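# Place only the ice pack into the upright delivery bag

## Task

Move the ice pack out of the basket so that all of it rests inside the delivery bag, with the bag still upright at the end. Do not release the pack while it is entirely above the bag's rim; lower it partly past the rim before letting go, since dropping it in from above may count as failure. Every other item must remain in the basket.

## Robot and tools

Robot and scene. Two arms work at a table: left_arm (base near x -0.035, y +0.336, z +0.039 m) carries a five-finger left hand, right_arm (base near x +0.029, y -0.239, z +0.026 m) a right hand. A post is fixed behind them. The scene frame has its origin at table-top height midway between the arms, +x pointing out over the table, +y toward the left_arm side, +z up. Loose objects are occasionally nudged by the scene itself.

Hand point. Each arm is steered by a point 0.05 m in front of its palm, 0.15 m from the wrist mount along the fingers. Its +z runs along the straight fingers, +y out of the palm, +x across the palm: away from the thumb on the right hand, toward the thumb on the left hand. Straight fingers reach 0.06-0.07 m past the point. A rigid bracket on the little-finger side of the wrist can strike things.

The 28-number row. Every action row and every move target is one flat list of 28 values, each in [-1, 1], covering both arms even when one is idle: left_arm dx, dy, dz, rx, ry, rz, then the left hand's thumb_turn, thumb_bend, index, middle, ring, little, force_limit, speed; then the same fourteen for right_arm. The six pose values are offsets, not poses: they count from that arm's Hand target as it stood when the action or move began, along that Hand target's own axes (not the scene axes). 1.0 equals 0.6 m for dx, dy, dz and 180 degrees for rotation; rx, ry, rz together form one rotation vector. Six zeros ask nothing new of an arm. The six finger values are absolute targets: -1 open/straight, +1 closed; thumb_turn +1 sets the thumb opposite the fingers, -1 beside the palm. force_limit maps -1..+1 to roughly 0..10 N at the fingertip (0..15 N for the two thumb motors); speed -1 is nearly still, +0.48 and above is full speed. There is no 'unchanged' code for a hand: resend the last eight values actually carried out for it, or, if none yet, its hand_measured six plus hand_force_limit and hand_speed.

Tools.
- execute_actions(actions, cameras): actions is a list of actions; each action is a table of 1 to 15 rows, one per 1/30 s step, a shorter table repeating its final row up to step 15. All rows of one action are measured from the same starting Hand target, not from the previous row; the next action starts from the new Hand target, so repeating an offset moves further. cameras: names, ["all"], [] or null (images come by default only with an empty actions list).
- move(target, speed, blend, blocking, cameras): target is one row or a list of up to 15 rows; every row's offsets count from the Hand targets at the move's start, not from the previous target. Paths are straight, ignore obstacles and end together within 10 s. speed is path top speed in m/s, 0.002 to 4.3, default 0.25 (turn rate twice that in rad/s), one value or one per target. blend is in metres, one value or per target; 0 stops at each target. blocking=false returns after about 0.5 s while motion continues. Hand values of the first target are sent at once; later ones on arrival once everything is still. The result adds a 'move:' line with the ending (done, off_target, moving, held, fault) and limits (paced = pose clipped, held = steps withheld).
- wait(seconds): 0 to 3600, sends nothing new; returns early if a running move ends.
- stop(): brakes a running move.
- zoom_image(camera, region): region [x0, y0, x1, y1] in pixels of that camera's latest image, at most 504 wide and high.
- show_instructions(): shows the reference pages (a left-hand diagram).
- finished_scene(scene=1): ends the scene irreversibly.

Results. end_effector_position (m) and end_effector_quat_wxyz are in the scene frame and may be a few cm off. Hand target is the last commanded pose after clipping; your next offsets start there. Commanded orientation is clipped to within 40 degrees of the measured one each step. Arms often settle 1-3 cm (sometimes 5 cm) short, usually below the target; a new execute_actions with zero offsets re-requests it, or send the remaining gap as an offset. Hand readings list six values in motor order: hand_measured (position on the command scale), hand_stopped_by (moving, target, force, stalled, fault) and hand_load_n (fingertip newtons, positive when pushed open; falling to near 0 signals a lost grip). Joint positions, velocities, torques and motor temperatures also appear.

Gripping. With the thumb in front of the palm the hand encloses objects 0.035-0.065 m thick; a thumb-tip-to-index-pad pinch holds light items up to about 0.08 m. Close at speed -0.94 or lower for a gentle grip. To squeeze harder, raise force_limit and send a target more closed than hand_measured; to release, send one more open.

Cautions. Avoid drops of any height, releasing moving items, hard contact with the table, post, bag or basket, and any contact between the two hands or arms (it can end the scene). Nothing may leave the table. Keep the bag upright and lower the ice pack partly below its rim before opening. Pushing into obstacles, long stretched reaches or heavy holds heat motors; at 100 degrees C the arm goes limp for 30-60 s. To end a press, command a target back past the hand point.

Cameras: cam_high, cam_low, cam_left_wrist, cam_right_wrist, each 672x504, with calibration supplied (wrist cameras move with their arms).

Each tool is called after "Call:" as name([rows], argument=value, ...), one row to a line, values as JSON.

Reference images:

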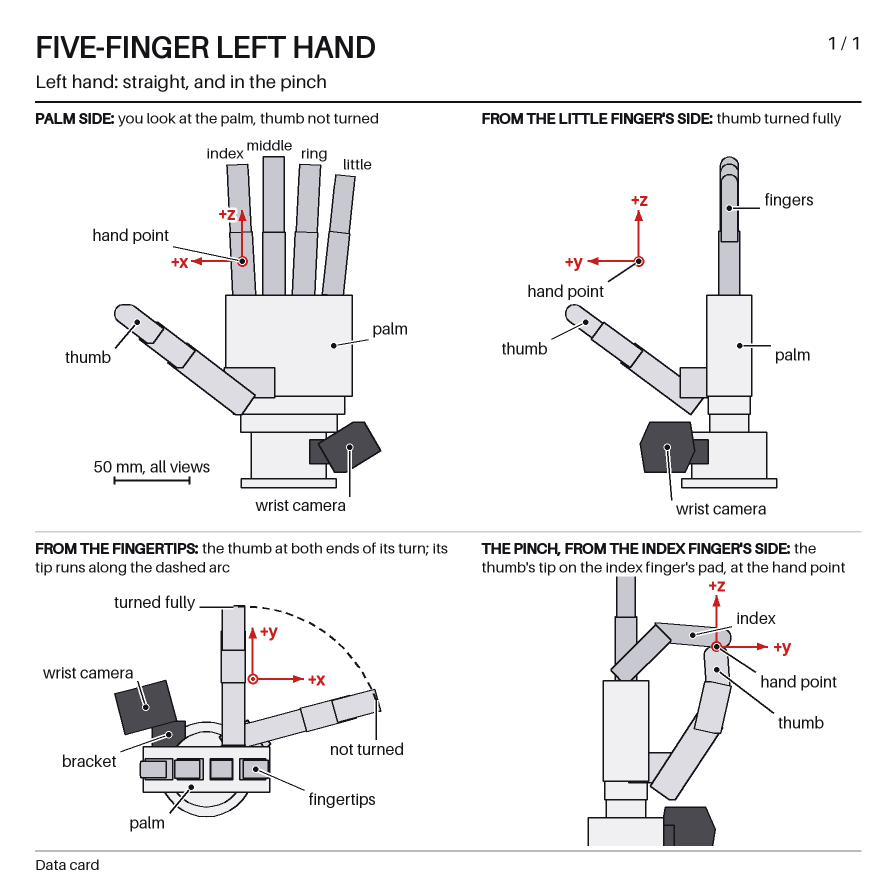

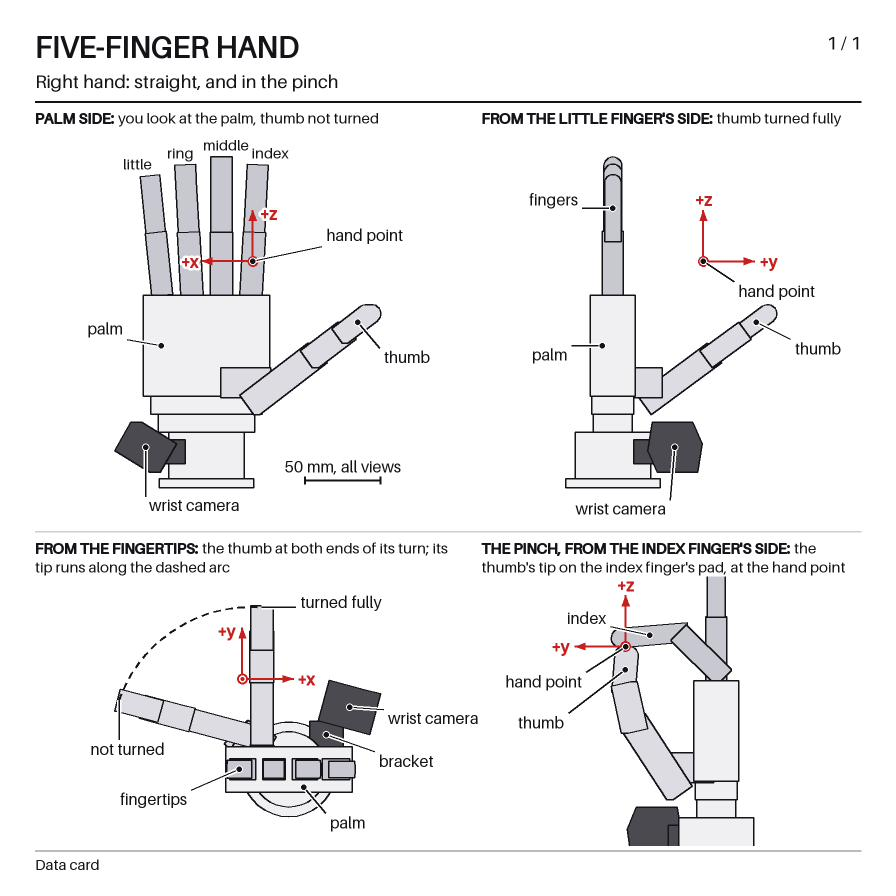

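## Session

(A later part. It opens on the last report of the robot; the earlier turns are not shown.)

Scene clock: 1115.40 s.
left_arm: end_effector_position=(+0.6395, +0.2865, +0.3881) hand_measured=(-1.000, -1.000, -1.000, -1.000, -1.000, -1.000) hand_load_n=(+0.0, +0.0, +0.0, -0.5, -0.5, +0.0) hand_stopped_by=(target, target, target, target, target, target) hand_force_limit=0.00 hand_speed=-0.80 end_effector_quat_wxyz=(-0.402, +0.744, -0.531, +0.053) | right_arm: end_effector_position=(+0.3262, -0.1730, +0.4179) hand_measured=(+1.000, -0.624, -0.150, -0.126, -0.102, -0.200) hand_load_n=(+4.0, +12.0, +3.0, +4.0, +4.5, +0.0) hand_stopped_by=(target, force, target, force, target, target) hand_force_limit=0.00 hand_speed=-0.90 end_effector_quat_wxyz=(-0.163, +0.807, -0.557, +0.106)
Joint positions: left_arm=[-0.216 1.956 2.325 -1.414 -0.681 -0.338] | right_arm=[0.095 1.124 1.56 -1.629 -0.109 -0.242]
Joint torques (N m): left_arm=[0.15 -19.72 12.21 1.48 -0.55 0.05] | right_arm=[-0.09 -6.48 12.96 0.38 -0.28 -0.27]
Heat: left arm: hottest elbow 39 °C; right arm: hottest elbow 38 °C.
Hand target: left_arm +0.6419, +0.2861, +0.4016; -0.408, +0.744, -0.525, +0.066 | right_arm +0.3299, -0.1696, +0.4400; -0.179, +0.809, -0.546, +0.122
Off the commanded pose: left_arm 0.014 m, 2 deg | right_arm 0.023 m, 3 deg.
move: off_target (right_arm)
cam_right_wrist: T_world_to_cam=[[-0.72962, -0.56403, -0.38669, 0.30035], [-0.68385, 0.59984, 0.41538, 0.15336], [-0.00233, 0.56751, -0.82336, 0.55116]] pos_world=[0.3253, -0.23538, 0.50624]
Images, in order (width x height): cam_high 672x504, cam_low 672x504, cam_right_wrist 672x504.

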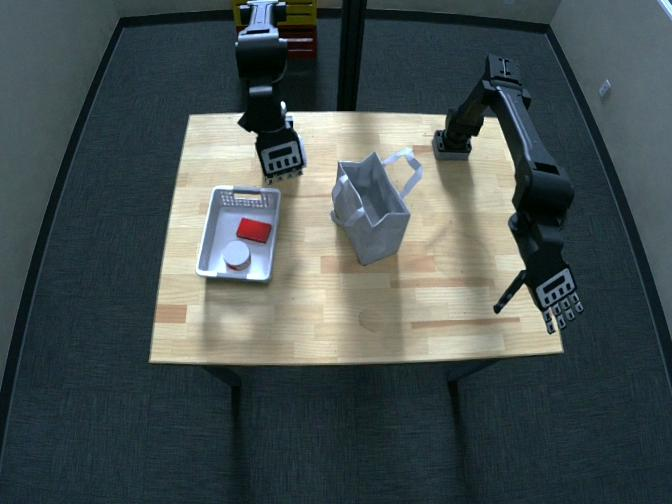

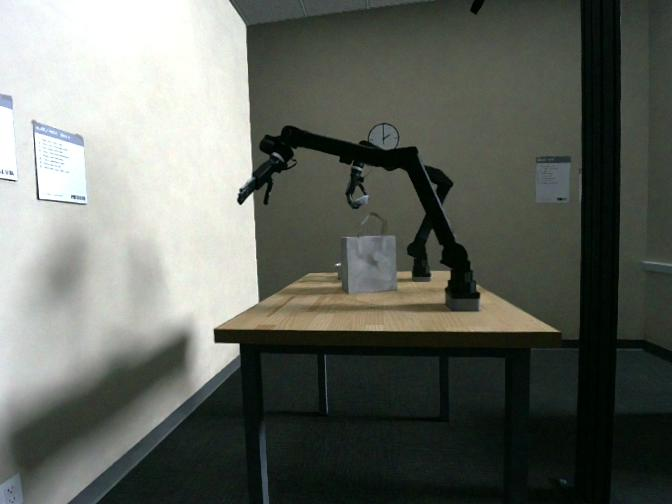

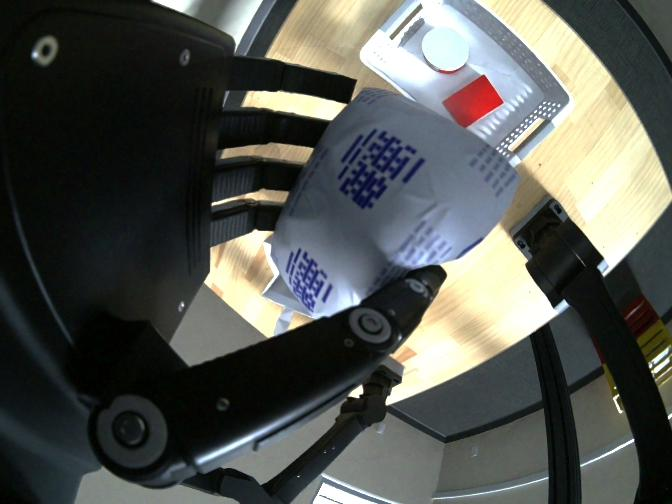

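Call:
move(target=[0,0,0,0,0,0,-1,-1,-1,-1,-1,-1,0,-0.8,-0.2862,-0.0092,0.0375,-0.0481,-0.1665,-0.4702,1,0.05,-0.15,-0.1,-0.1,-0.2,0.0,-0.9], cameras=["cam_high","cam_right_wrist","cam_low"], speed=0.25)

Call:
zoom_image(camera="cam_high", region=[280, 80, 440, 280])

Call:
zoom_image(camera="cam_low", region=[310, 160, 470, 320])

Scene clock: 1148.10 s.
left_arm: end_effector_position=(+0.6395, +0.2865, +0.3881) hand_measured=(-1.000, -1.000, -1.000, -1.000, -1.000, -1.000) hand_load_n=(+0.0, +0.0, +0.0, +0.0, +0.0, +0.0) hand_stopped_by=(target, target, target, target, target, target) hand_force_limit=0.00 hand_speed=-0.80 end_effector_quat_wxyz=(-0.402, +0.744, -0.531, +0.053) | right_arm: end_effector_position=(+0.2757, -0.0104, +0.3993) hand_measured=(+1.000, -0.624, -0.150, -0.126, -0.102, -0.200) hand_load_n=(+4.0, +12.0, +3.0, +4.0, +4.5, +0.0) hand_stopped_by=(target, force, target, force, target, target) hand_force_limit=0.00 hand_speed=-0.90 end_effector_quat_wxyz=(-0.161, +0.972, +0.163, +0.057)
Joint positions: left_arm=[-0.216 1.956 2.325 -1.414 -0.681 -0.338] | right_arm=[0.746 1.227 1.602 -1.668 -0.203 -1.123]
Joint torques (N m): left_arm=[0.09 -19.66 12.19 1.48 -0.55 0.05] | right_arm=[0.15 -8.7 12.7 0.1 -0.11 -0.25]
Heat: left arm: hottest elbow 39 °C; right arm: hottest elbow 39 °C.
Hand target: left_arm +0.6419, +0.2861, +0.4016; -0.408, +0.744, -0.525, +0.066 | right_arm +0.2791, -0.0049, +0.4217; -0.119, +0.975, +0.186, -0.022
Off the commanded pose: left_arm 0.014 m, 2 deg | right_arm 0.023 m, 11 deg.
joint sent to its limit (right arm) — joint 4 (wrist pitch), lower limit. The joint targets are off in orientation, not in position.
move: off_target (right_arm)
cam_right_wrist: T_world_to_cam=[[0.57773, -0.77516, -0.25565, -0.0669], [-0.7122, -0.63175, 0.30605, 0.06769], [-0.39874, 0.00526, -0.91705, 0.58428]] pos_world=[0.31984, -0.01217, 0.498]
Images, in order (width x height): cam_high 672x504, cam_low 672x504, cam_right_wrist 672x504.

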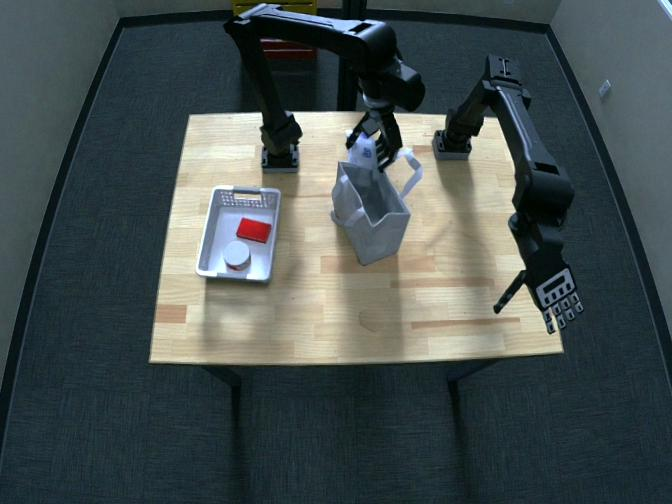

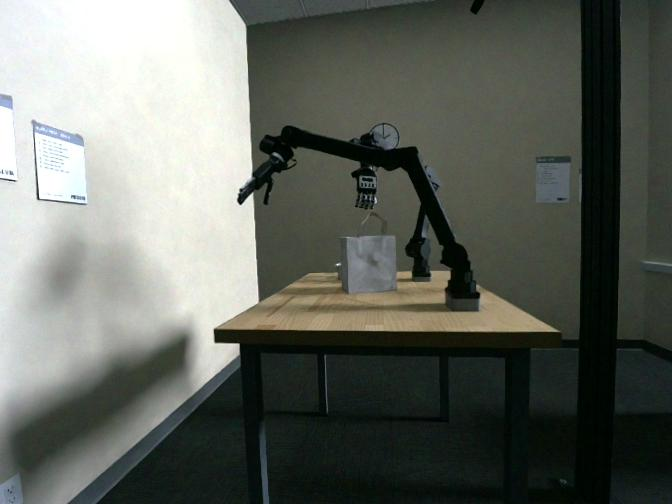

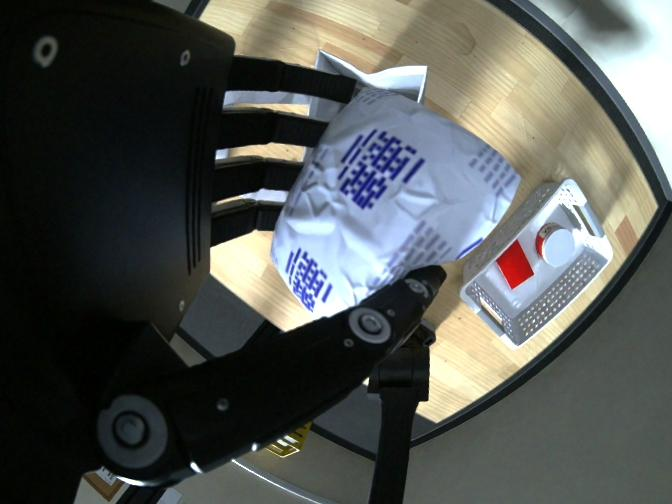

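Scaled by 2.520 from the camera's image (finer frame: 960x720).

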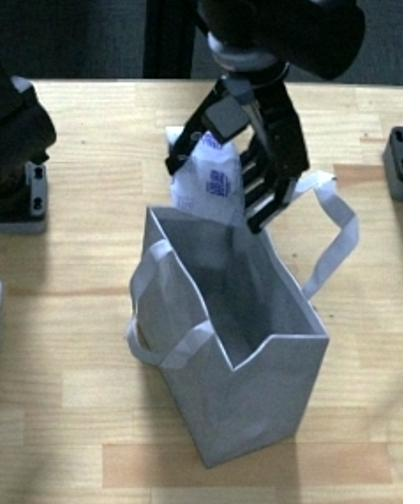

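Scaled by 3.150 from the camera's image (finer frame: 960x720).

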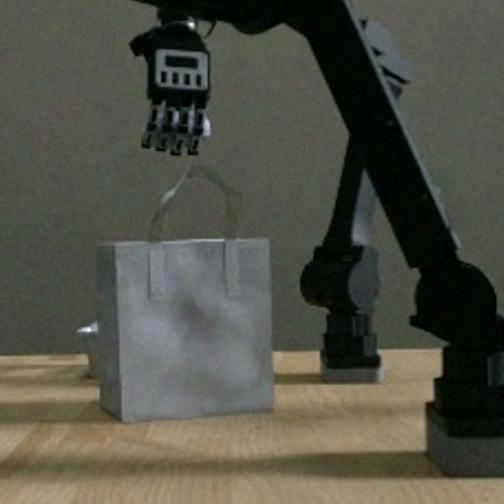

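Call:
zoom_image(camera="cam_high", region=[330, 90, 430, 190])

Call:
zoom_image(camera="cam_low", region=[335, 155, 415, 245])

Scaled by 5.040 from the camera's image (finer frame: 960x720).

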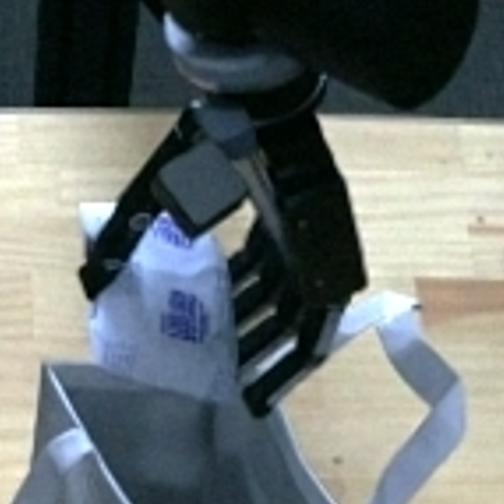

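Scaled by 5.600 from the camera's image (finer frame: 960x720).

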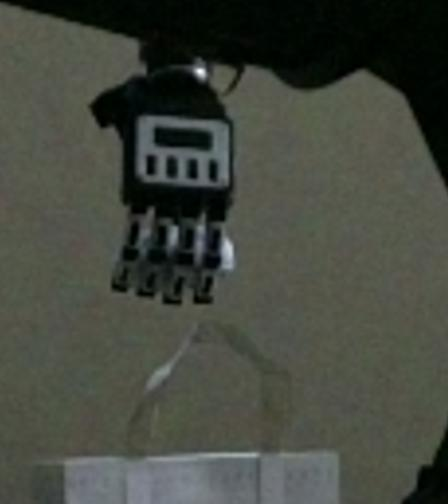

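Call:
move(target=[0,0,0,0,0,0,-1,-1,-1,-1,-1,-1,0,-0.8,0.001,0.0163,0.1675,0,0,0,1,0.05,-0.15,-0.1,-0.1,-0.2,0.0,-0.9], cameras=["cam_high","cam_right_wrist","cam_low"], speed=0.08)

Call:
zoom_image(camera="cam_high", region=[320, 90, 430, 230])

Call:
zoom_image(camera="cam_low", region=[325, 155, 415, 305])

Scene clock: 1213.67 s.
left_arm: end_effector_position=(+0.6395, +0.2865, +0.3881) hand_measured=(-1.000, -1.000, -1.000, -1.000, -1.000, -1.000) hand_load_n=(+0.0, +0.0, +0.0, +0.0, +0.0, +0.0) hand_stopped_by=(target, target, target, target, target, target) hand_force_limit=0.00 hand_speed=-0.80 end_effector_quat_wxyz=(-0.402, +0.744, -0.531, +0.053) | right_arm: end_effector_position=(+0.2745, +0.0029, +0.3195) hand_measured=(+1.000, -0.624, -0.150, -0.126, -0.102, -0.200) hand_load_n=(+3.5, +11.5, +3.0, +4.0, +4.5, +0.0) hand_stopped_by=(target, force, target, force, target, target) hand_force_limit=0.00 hand_speed=-0.90 end_effector_quat_wxyz=(-0.112, +0.978, +0.176, -0.029)
Joint positions: left_arm=[-0.216 1.956 2.325 -1.414 -0.681 -0.338] | right_arm=[0.771 1.331 1.475 -1.634 -0.218 -1.141]
Joint torques (N m): left_arm=[0.09 -19.66 12.19 1.48 -0.55 0.05] | right_arm=[0.21 -10.34 9.02 0.85 -0.43 -0.23]
Heat: left arm: hottest elbow 39 °C; right arm: hottest elbow 37 °C.
Hand target: left_arm +0.6419, +0.2861, +0.4016; -0.408, +0.744, -0.525, +0.066 | right_arm +0.2744, +0.0089, +0.3218; -0.119, +0.975, +0.186, -0.022
Off the commanded pose: left_arm 0.014 m, 2 deg | right_arm 0.007 m, 2 deg.
move: done
cam_right_wrist: T_world_to_cam=[[0.57587, -0.78055, -0.24313, -0.07979], [-0.62548, -0.61215, 0.48378, 0.01892], [-0.52645, -0.12652, -0.84074, 0.52153]] pos_world=[0.33234, 0.01529, 0.40992]
Images, in order (width x height): cam_high 672x504, cam_low 672x504, cam_right_wrist 672x504.

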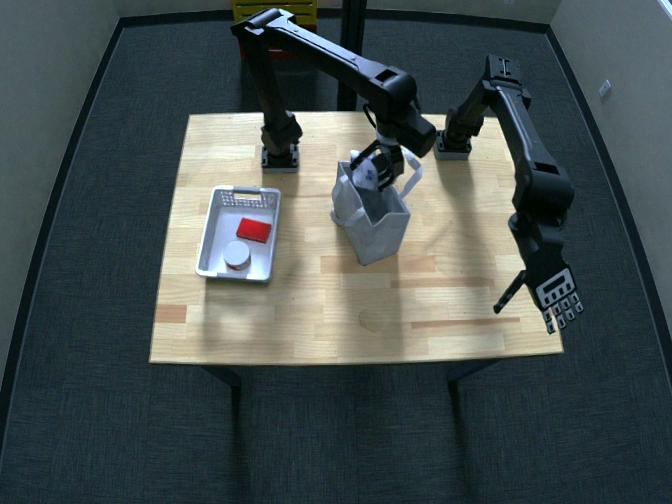

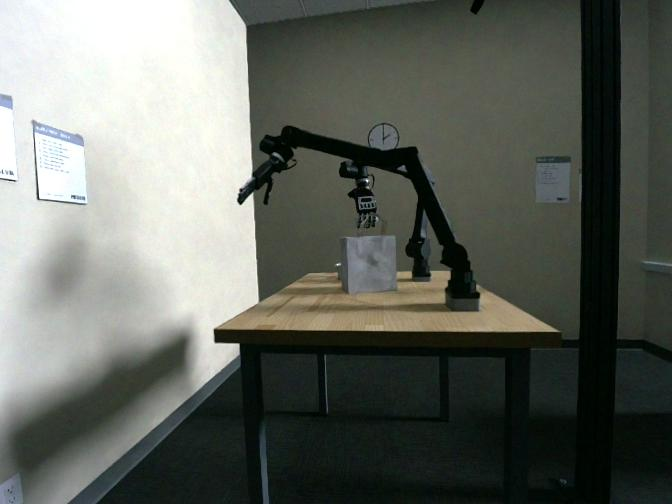

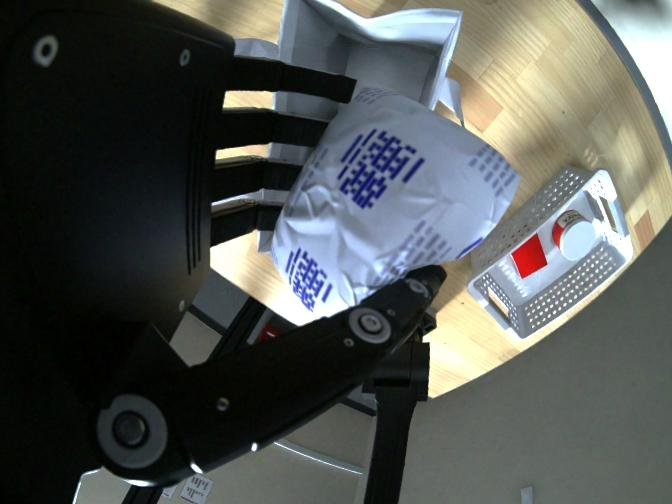

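Scaled by 3.600 from the camera's image (finer frame: 960x720).

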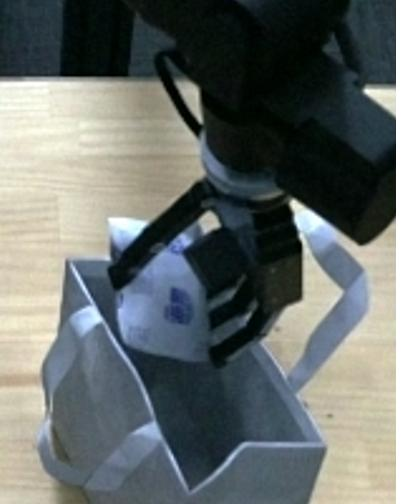

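Scaled by 3.360 from the camera's image (finer frame: 960x720).

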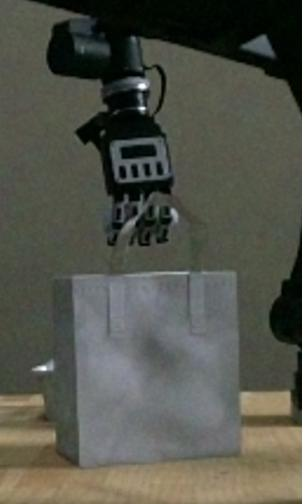

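Call:
move(target=[0,0,0,0,0,0,-1,-1,-1,-1,-1,-1,0,-0.8,-0.025,-0.013,0.0718,0,0,0,1,0.05,-0.15,-0.1,-0.1,-0.2,0.0,-0.9], cameras=["cam_high","cam_right_wrist","cam_low"], speed=0.06)

Call:
zoom_image(camera="cam_high", region=[320, 90, 430, 230])

Call:
zoom_image(camera="cam_low", region=[325, 155, 415, 305])

Scene clock: 1243.73 s.
left_arm: end_effector_position=(+0.6395, +0.2865, +0.3881) hand_measured=(-1.000, -1.000, -1.000, -1.000, -1.000, -1.000) hand_load_n=(+0.0, +0.0, +0.0, -0.5, +0.0, +0.0) hand_stopped_by=(target, target, target, target, target, target) hand_force_limit=0.00 hand_speed=-0.80 end_effector_quat_wxyz=(-0.402, +0.744, -0.531, +0.053) | right_arm: end_effector_position=(+0.2552, +0.0165, +0.2753) hand_measured=(+1.000, -0.624, -0.150, -0.126, -0.102, -0.200) hand_load_n=(+4.0, +11.5, +3.0, +4.0, +5.0, +0.0) hand_stopped_by=(target, force, target, force, target, target) hand_force_limit=0.00 hand_speed=-0.90 end_effector_quat_wxyz=(-0.110, +0.976, +0.185, -0.035)
Joint positions: left_arm=[-0.216 1.956 2.325 -1.414 -0.681 -0.338] | right_arm=[0.833 1.317 1.345 -1.518 -0.218 -1.099]
Joint torques (N m): left_arm=[0.15 -19.78 12.21 1.47 -0.55 0.05] | right_arm=[-0.67 -12.34 9.06 0.83 -0.13 -0.16]
Heat: left arm: hottest elbow 39 °C; right arm: hottest elbow 36 °C.
Hand target: left_arm +0.6419, +0.2861, +0.4016; -0.408, +0.744, -0.525, +0.066 | right_arm +0.2538, +0.0201, +0.2819; -0.119, +0.975, +0.186, -0.022
Off the commanded pose: left_arm 0.014 m, 2 deg | right_arm 0.008 m, 2 deg.
move: done
cam_right_wrist: T_world_to_cam=[[0.58932, -0.76992, -0.24479, -0.07193], [-0.60865, -0.62235, 0.49217, 0.03017], [-0.53127, -0.14106, -0.83537, 0.47595]] pos_world=[0.31361, 0.03053, 0.36514]
Images, in order (width x height): cam_high 672x504, cam_low 672x504, cam_right_wrist 672x504.

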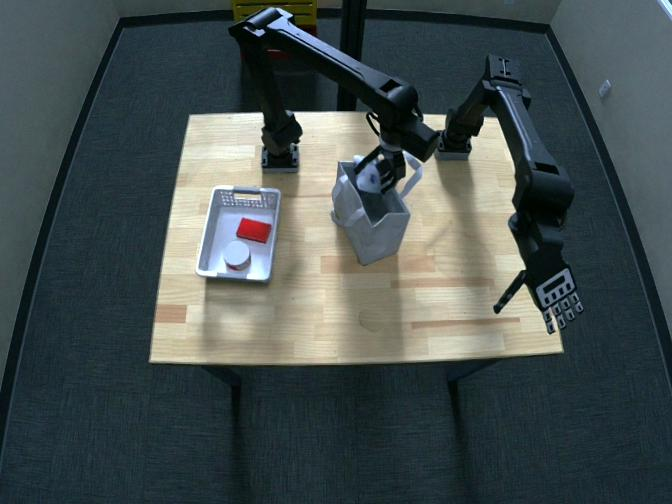

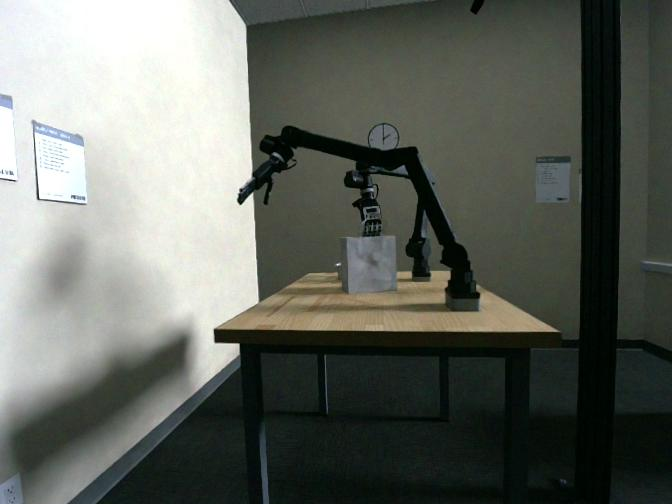

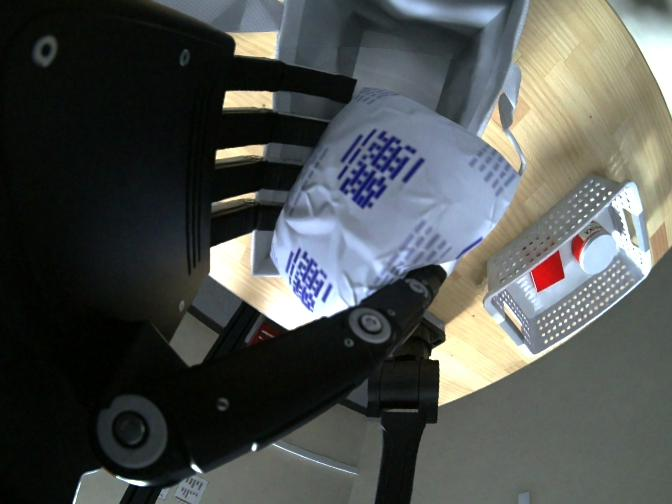

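Scaled by 3.600 from the camera's image (finer frame: 960x720).

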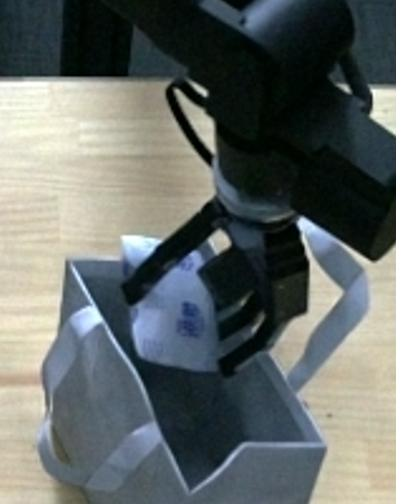

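Scaled by 3.360 from the camera's image (finer frame: 960x720).

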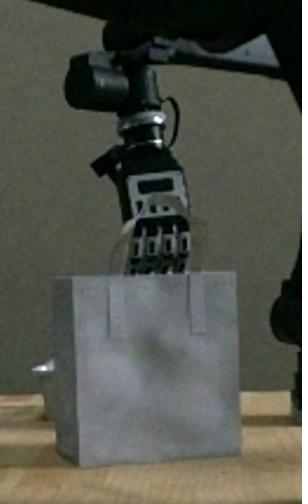

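Call:
zoom_image(camera="cam_high", region=[340, 130, 420, 210])

Call:
zoom_image(camera="cam_right_wrist", region=[190, 0, 560, 370])

Scaled by 6.300 from the camera's image (finer frame: 960x720).

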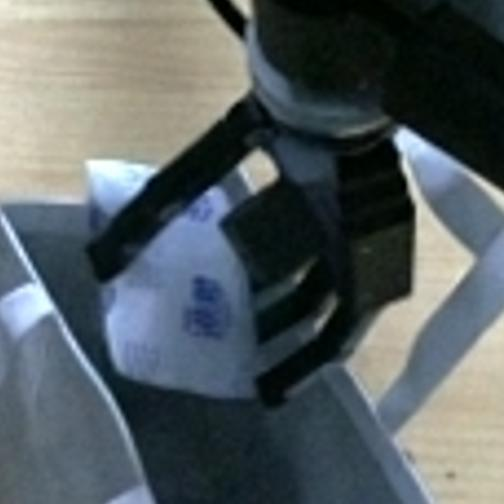

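Scaled by 1.362 from the camera's image (finer frame: 960x720).

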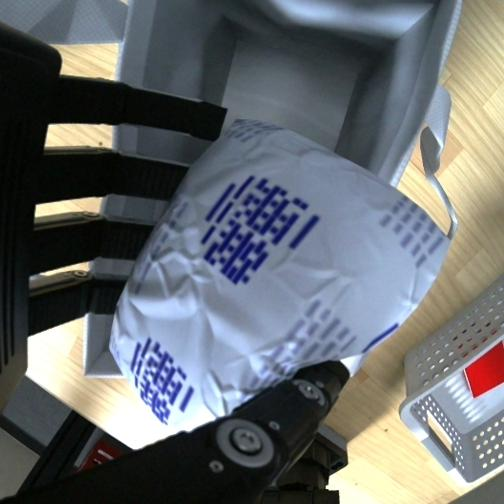

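Call:
move(target=[0,0,0,0,0,0,-1,-1,-1,-1,-1,-1,0,-0.8,0,0.0258,0.0622,0,0,0,1,0.05,-0.15,-0.1,-0.1,-0.2,0.0,-0.9], cameras=["cam_high","cam_right_wrist","cam_low"], speed=0.05)

Call:
zoom_image(camera="cam_high", region=[330, 130, 420, 230])

Call:
zoom_image(camera="cam_right_wrist", region=[190, 0, 560, 370])

Scene clock: 1323.07 s.
left_arm: end_effector_position=(+0.6395, +0.2865, +0.3881) hand_measured=(-1.000, -1.000, -1.000, -1.000, -1.000, -1.000) hand_load_n=(+0.0, +0.0, +0.0, +0.0, +0.0, +0.0) hand_stopped_by=(target, target, target, target, target, target) hand_force_limit=0.00 hand_speed=-0.80 end_effector_quat_wxyz=(-0.402, +0.744, -0.531, +0.053) | right_arm: end_effector_position=(+0.2529, +0.0139, +0.2388) hand_measured=(+1.000, -0.624, -0.150, -0.126, -0.102, -0.200) hand_load_n=(+3.5, +11.5, +3.0, +4.0, +3.5, +0.0) hand_stopped_by=(target, force, target, force, target, target) hand_force_limit=0.00 hand_speed=-0.90 end_effector_quat_wxyz=(-0.112, +0.976, +0.185, -0.033)
Joint positions: left_arm=[-0.216 1.956 2.325 -1.414 -0.681 -0.338] | right_arm=[0.833 1.307 1.24 -1.419 -0.218 -1.098]
Joint torques (N m): left_arm=[0.09 -19.72 12.21 1.48 -0.55 0.05] | right_arm=[-1.55 -10.81 8.53 0.83 -0.21 -0.19]
Motor temperatures (°C): left_arm=[26 38 40 26 31 25] | right_arm=[24 27 33 24 23 23]
Heat: left arm: hottest elbow 40 °C; right arm: hottest elbow 33 °C.
Hand target: left_arm +0.6419, +0.2861, +0.4016; -0.408, +0.744, -0.525, +0.066 | right_arm +0.2561, +0.0145, +0.2419; -0.119, +0.975, +0.186, -0.022
Off the commanded pose: left_arm 0.014 m, 2 deg | right_arm 0.005 m, 1 deg.
move: done
cam_right_wrist: T_world_to_cam=[[0.5895, -0.76949, -0.2457, -0.08136], [-0.61066, -0.62364, 0.48802, 0.04664], [-0.52875, -0.13765, -0.83754, 0.44366]] pos_world=[0.31103, 0.02755, 0.32883]
Images, in order (width x height): cam_high 672x504, cam_low 672x504, cam_right_wrist 672x504.

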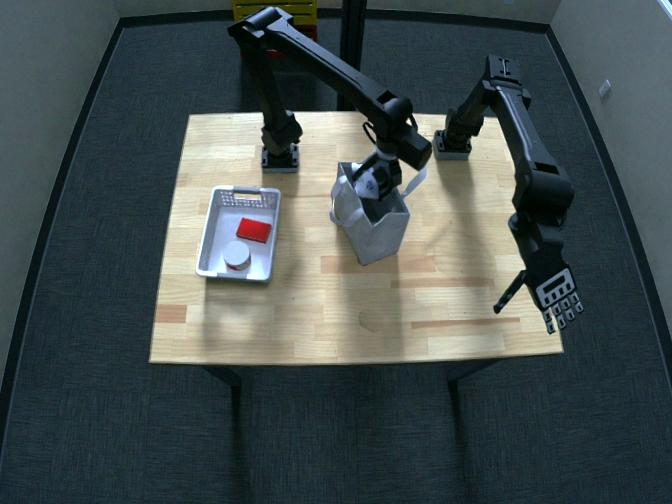

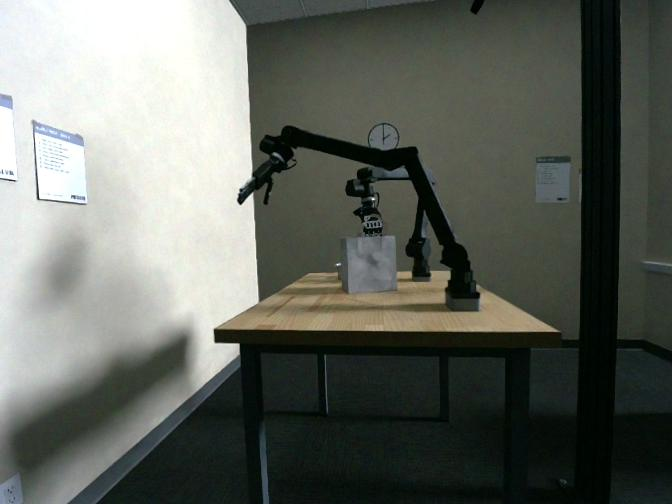

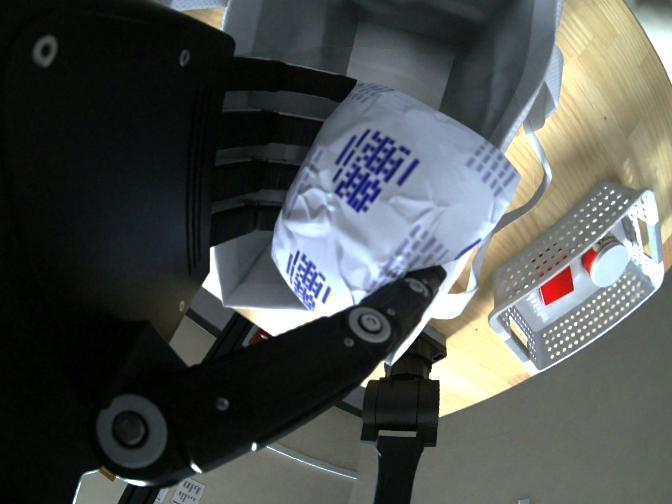

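Scaled by 5.040 from the camera's image (finer frame: 960x720).

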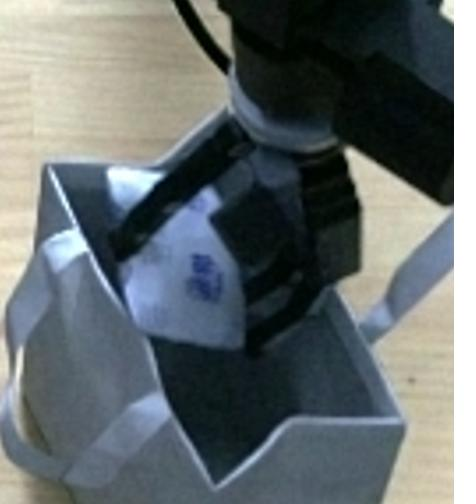

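Scaled by 1.362 from the camera's image (finer frame: 960x720).

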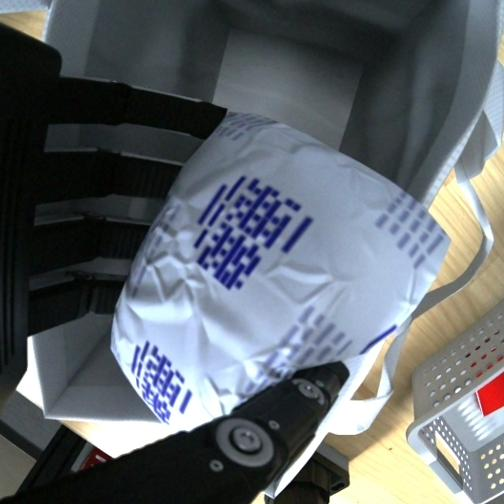

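Call:
move(target=[0,0,0,0,0,0,-1,-1,-1,-1,-1,-1,0,-0.8,0,0.0222,0.0545,0.0278,0,0,1,0.05,-0.15,-0.1,-0.1,-0.2,0.0,-0.9], cameras=["cam_high","cam_right_wrist","cam_low"], speed=0.05)

Call:
zoom_image(camera="cam_high", region=[330, 130, 420, 230])

Call:
zoom_image(camera="cam_right_wrist", region=[190, 0, 560, 370])

Scene clock: 1346.43 s.
left_arm: end_effector_position=(+0.6395, +0.2865, +0.3881) hand_measured=(-1.000, -1.000, -1.000, -1.000, -1.000, -1.000) hand_load_n=(+0.0, +0.0, +0.0, +0.0, +0.0, +0.0) hand_stopped_by=(target, target, target, target, target, target) hand_force_limit=0.00 hand_speed=-0.80 end_effector_quat_wxyz=(-0.402, +0.744, -0.531, +0.053) | right_arm: end_effector_position=(+0.2537, +0.0098, +0.2036) hand_measured=(+1.000, -0.624, -0.150, -0.126, -0.102, -0.200) hand_load_n=(+1.5, +8.5, +3.0, +3.0, +2.0, +0.0) hand_stopped_by=(target, force, target, force, target, target) hand_force_limit=0.00 hand_speed=-0.90 end_effector_quat_wxyz=(-0.153, +0.970, +0.184, -0.041)
Joint positions: left_arm=[-0.216 1.956 2.325 -1.414 -0.681 -0.338] | right_arm=[0.782 1.286 1.129 -1.304 -0.299 -1.143]
Joint torques (N m): left_arm=[0.09 -19.84 12.19 1.46 -0.55 0.04] | right_arm=[-2.67 -10.81 8.55 0.9 -0.49 -0.24]
Heat: left arm: hottest elbow 40 °C; right arm: hottest elbow 33 °C.
Hand target: left_arm +0.6419, +0.2861, +0.4016; -0.408, +0.744, -0.525, +0.066 | right_arm +0.2580, +0.0097, +0.2069; -0.161, +0.969, +0.185, -0.031
Off the commanded pose: left_arm 0.014 m, 2 deg | right_arm 0.005 m, 1 deg.
move: done
cam_right_wrist: T_world_to_cam=[[0.58119, -0.7468, -0.32327, -0.07592], [-0.59604, -0.66112, 0.45569, 0.06504], [-0.55403, -0.07216, -0.82936, 0.41817]] pos_world=[0.31456, 0.01647, 0.29263]
Images, in order (width x height): cam_high 672x504, cam_low 672x504, cam_right_wrist 672x504.

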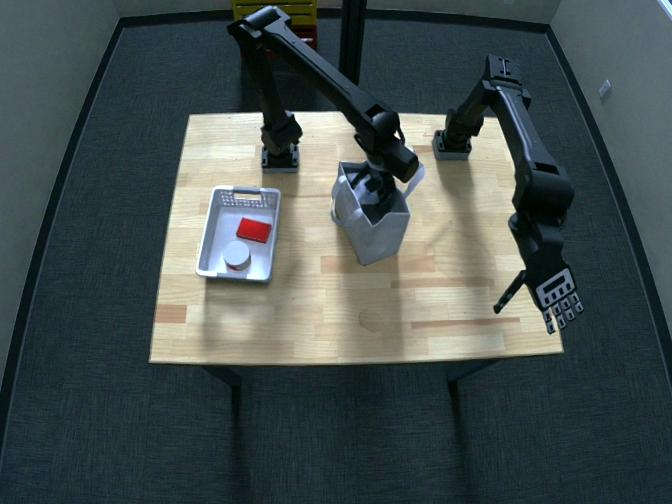

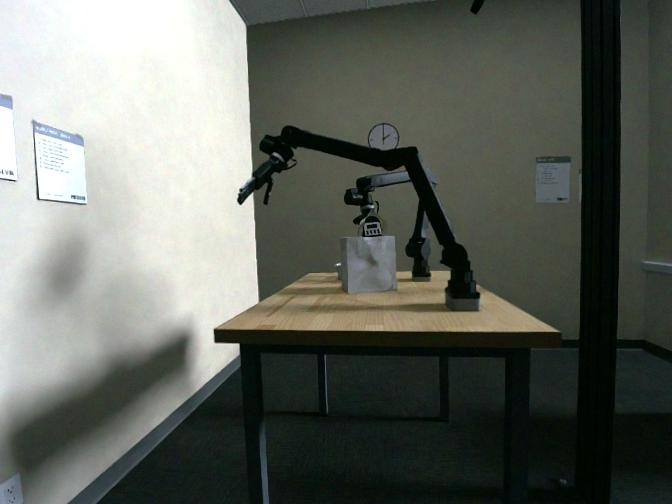

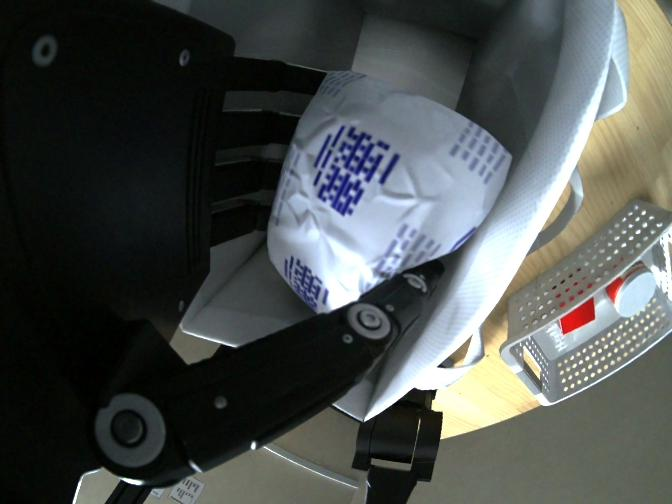

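Scaled by 5.040 from the camera's image (finer frame: 960x720).

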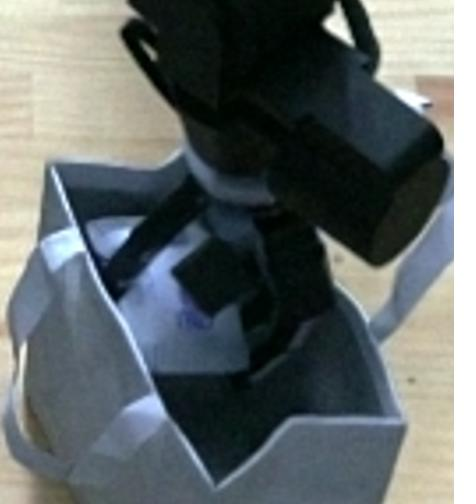

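Scaled by 1.362 from the camera's image (finer frame: 960x720).

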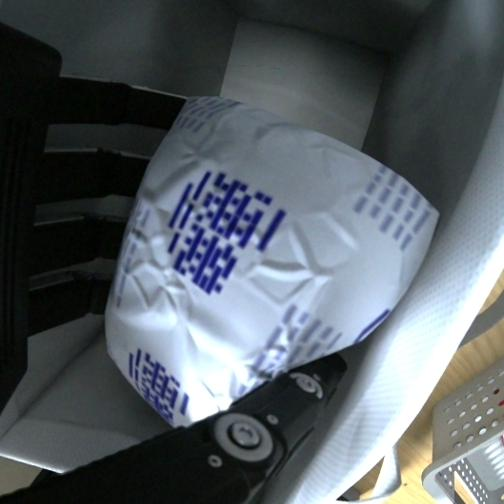

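Call:
move(target=[0,0,0,0,0,0,-1,-1,-1,-1,-1,-1,0,-0.8,0,0.0217,0.063,0,0,0,1,0.05,-0.15,-0.1,-0.1,-0.2,0.0,-0.9], cameras=["cam_high","cam_right_wrist","cam_low"], speed=0.04)

Call:
zoom_image(camera="cam_high", region=[330, 130, 420, 230])

Call:
zoom_image(camera="cam_right_wrist", region=[190, 0, 560, 370])

Call:
zoom_image(camera="cam_low", region=[325, 175, 415, 305])

Scene clock: 1362.33 s.
left_arm: end_effector_position=(+0.6395, +0.2865, +0.3881) hand_measured=(-1.000, -1.000, -1.000, -1.000, -1.000, -1.000) hand_load_n=(+0.0, +0.0, +0.0, +0.0, +0.0, +0.0) hand_stopped_by=(target, target, target, target, target, target) hand_force_limit=0.00 hand_speed=-0.80 end_effector_quat_wxyz=(-0.402, +0.744, -0.531, +0.053) | right_arm: end_effector_position=(+0.2520, +0.0082, +0.1667) hand_measured=(+1.000, -0.624, -0.150, -0.126, -0.102, -0.200) hand_load_n=(+1.5, +8.5, +3.0, +2.5, +2.0, +0.0) hand_stopped_by=(target, force, target, force, target, target) hand_force_limit=0.00 hand_speed=-0.90 end_effector_quat_wxyz=(-0.156, +0.970, +0.186, -0.037)
Joint positions: left_arm=[-0.216 1.956 2.325 -1.414 -0.681 -0.338] | right_arm=[0.782 1.294 1.038 -1.196 -0.3 -1.144]
Joint torques (N m): left_arm=[0.09 -19.72 12.19 1.5 -0.55 0.05] | right_arm=[-2.14 -9.11 8.87 0.65 -0.41 -0.2]
Heat: left arm: hottest elbow 40 °C; right arm: hottest elbow 32 °C.
Hand target: left_arm +0.6419, +0.2861, +0.4016; -0.408, +0.744, -0.525, +0.066 | right_arm +0.2580, +0.0098, +0.1670; -0.162, +0.969, +0.185, -0.031
Off the commanded pose: left_arm 0.014 m, 2 deg | right_arm 0.006 m, 1 deg.
move: done
cam_right_wrist: T_world_to_cam=[[0.58397, -0.74403, -0.32465, -0.08855], [-0.59851, -0.6648, 0.44701, 0.0819], [-0.54842, -0.06674, -0.83354, 0.38579]] pos_world=[0.3123, 0.01431, 0.25622]
Images, in order (width x height): cam_high 672x504, cam_low 672x504, cam_right_wrist 672x504.

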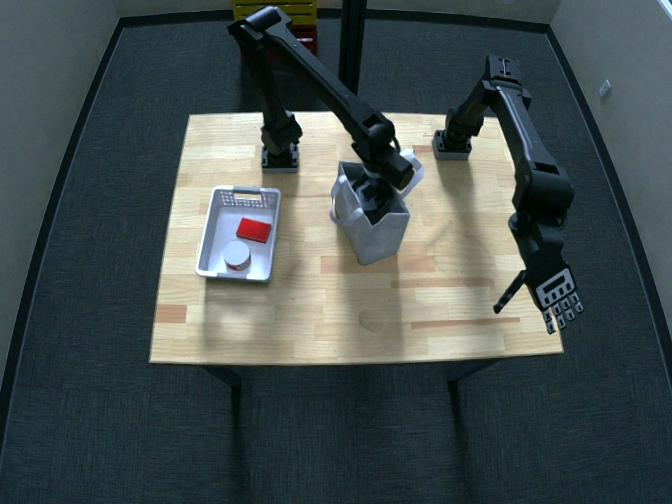

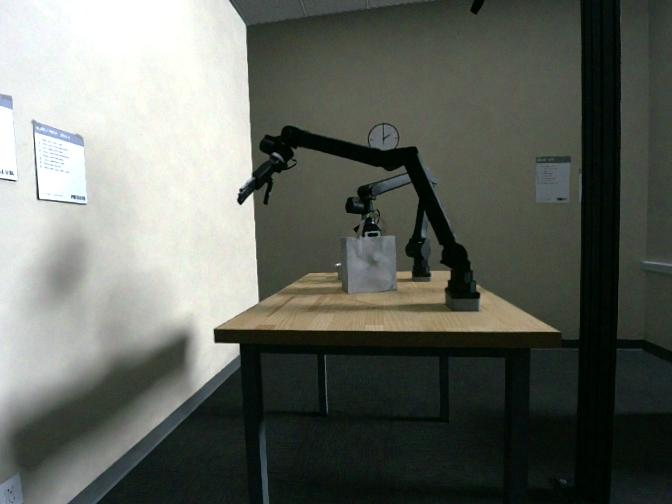

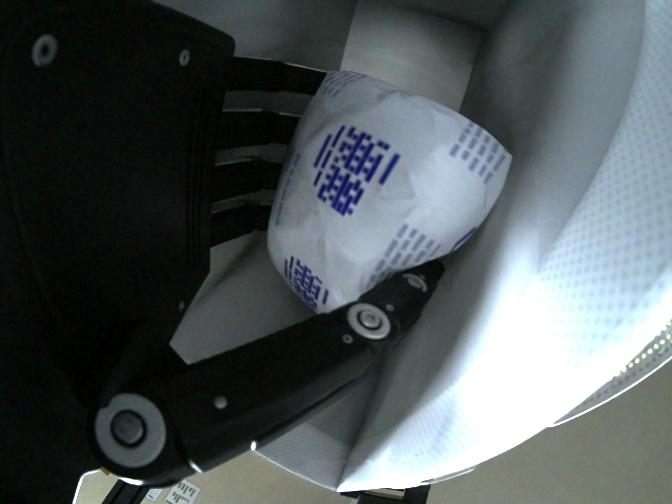

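Scaled by 5.040 from the camera's image (finer frame: 960x720).

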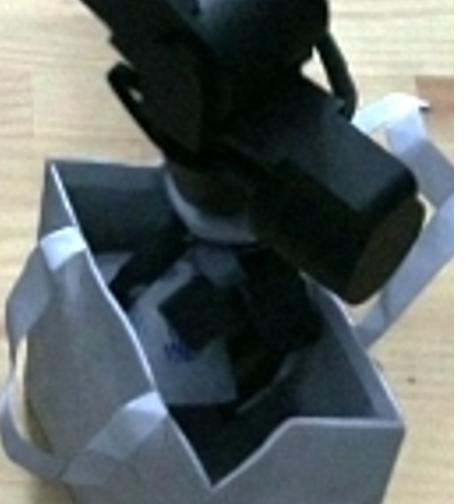

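Scaled by 1.362 from the camera's image (finer frame: 960x720).

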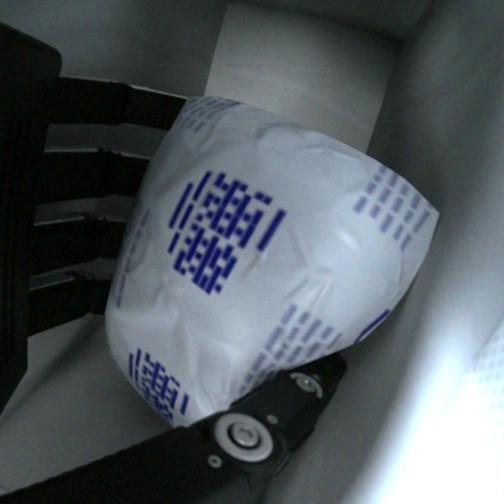

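Scaled by 3.877 from the camera's image (finer frame: 960x720).

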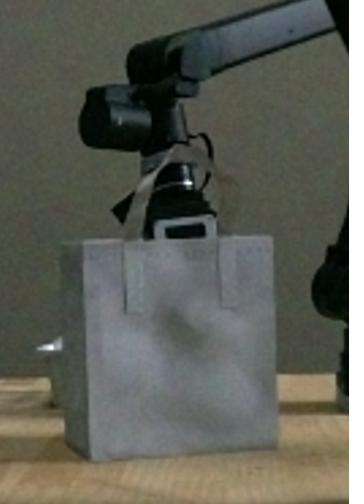

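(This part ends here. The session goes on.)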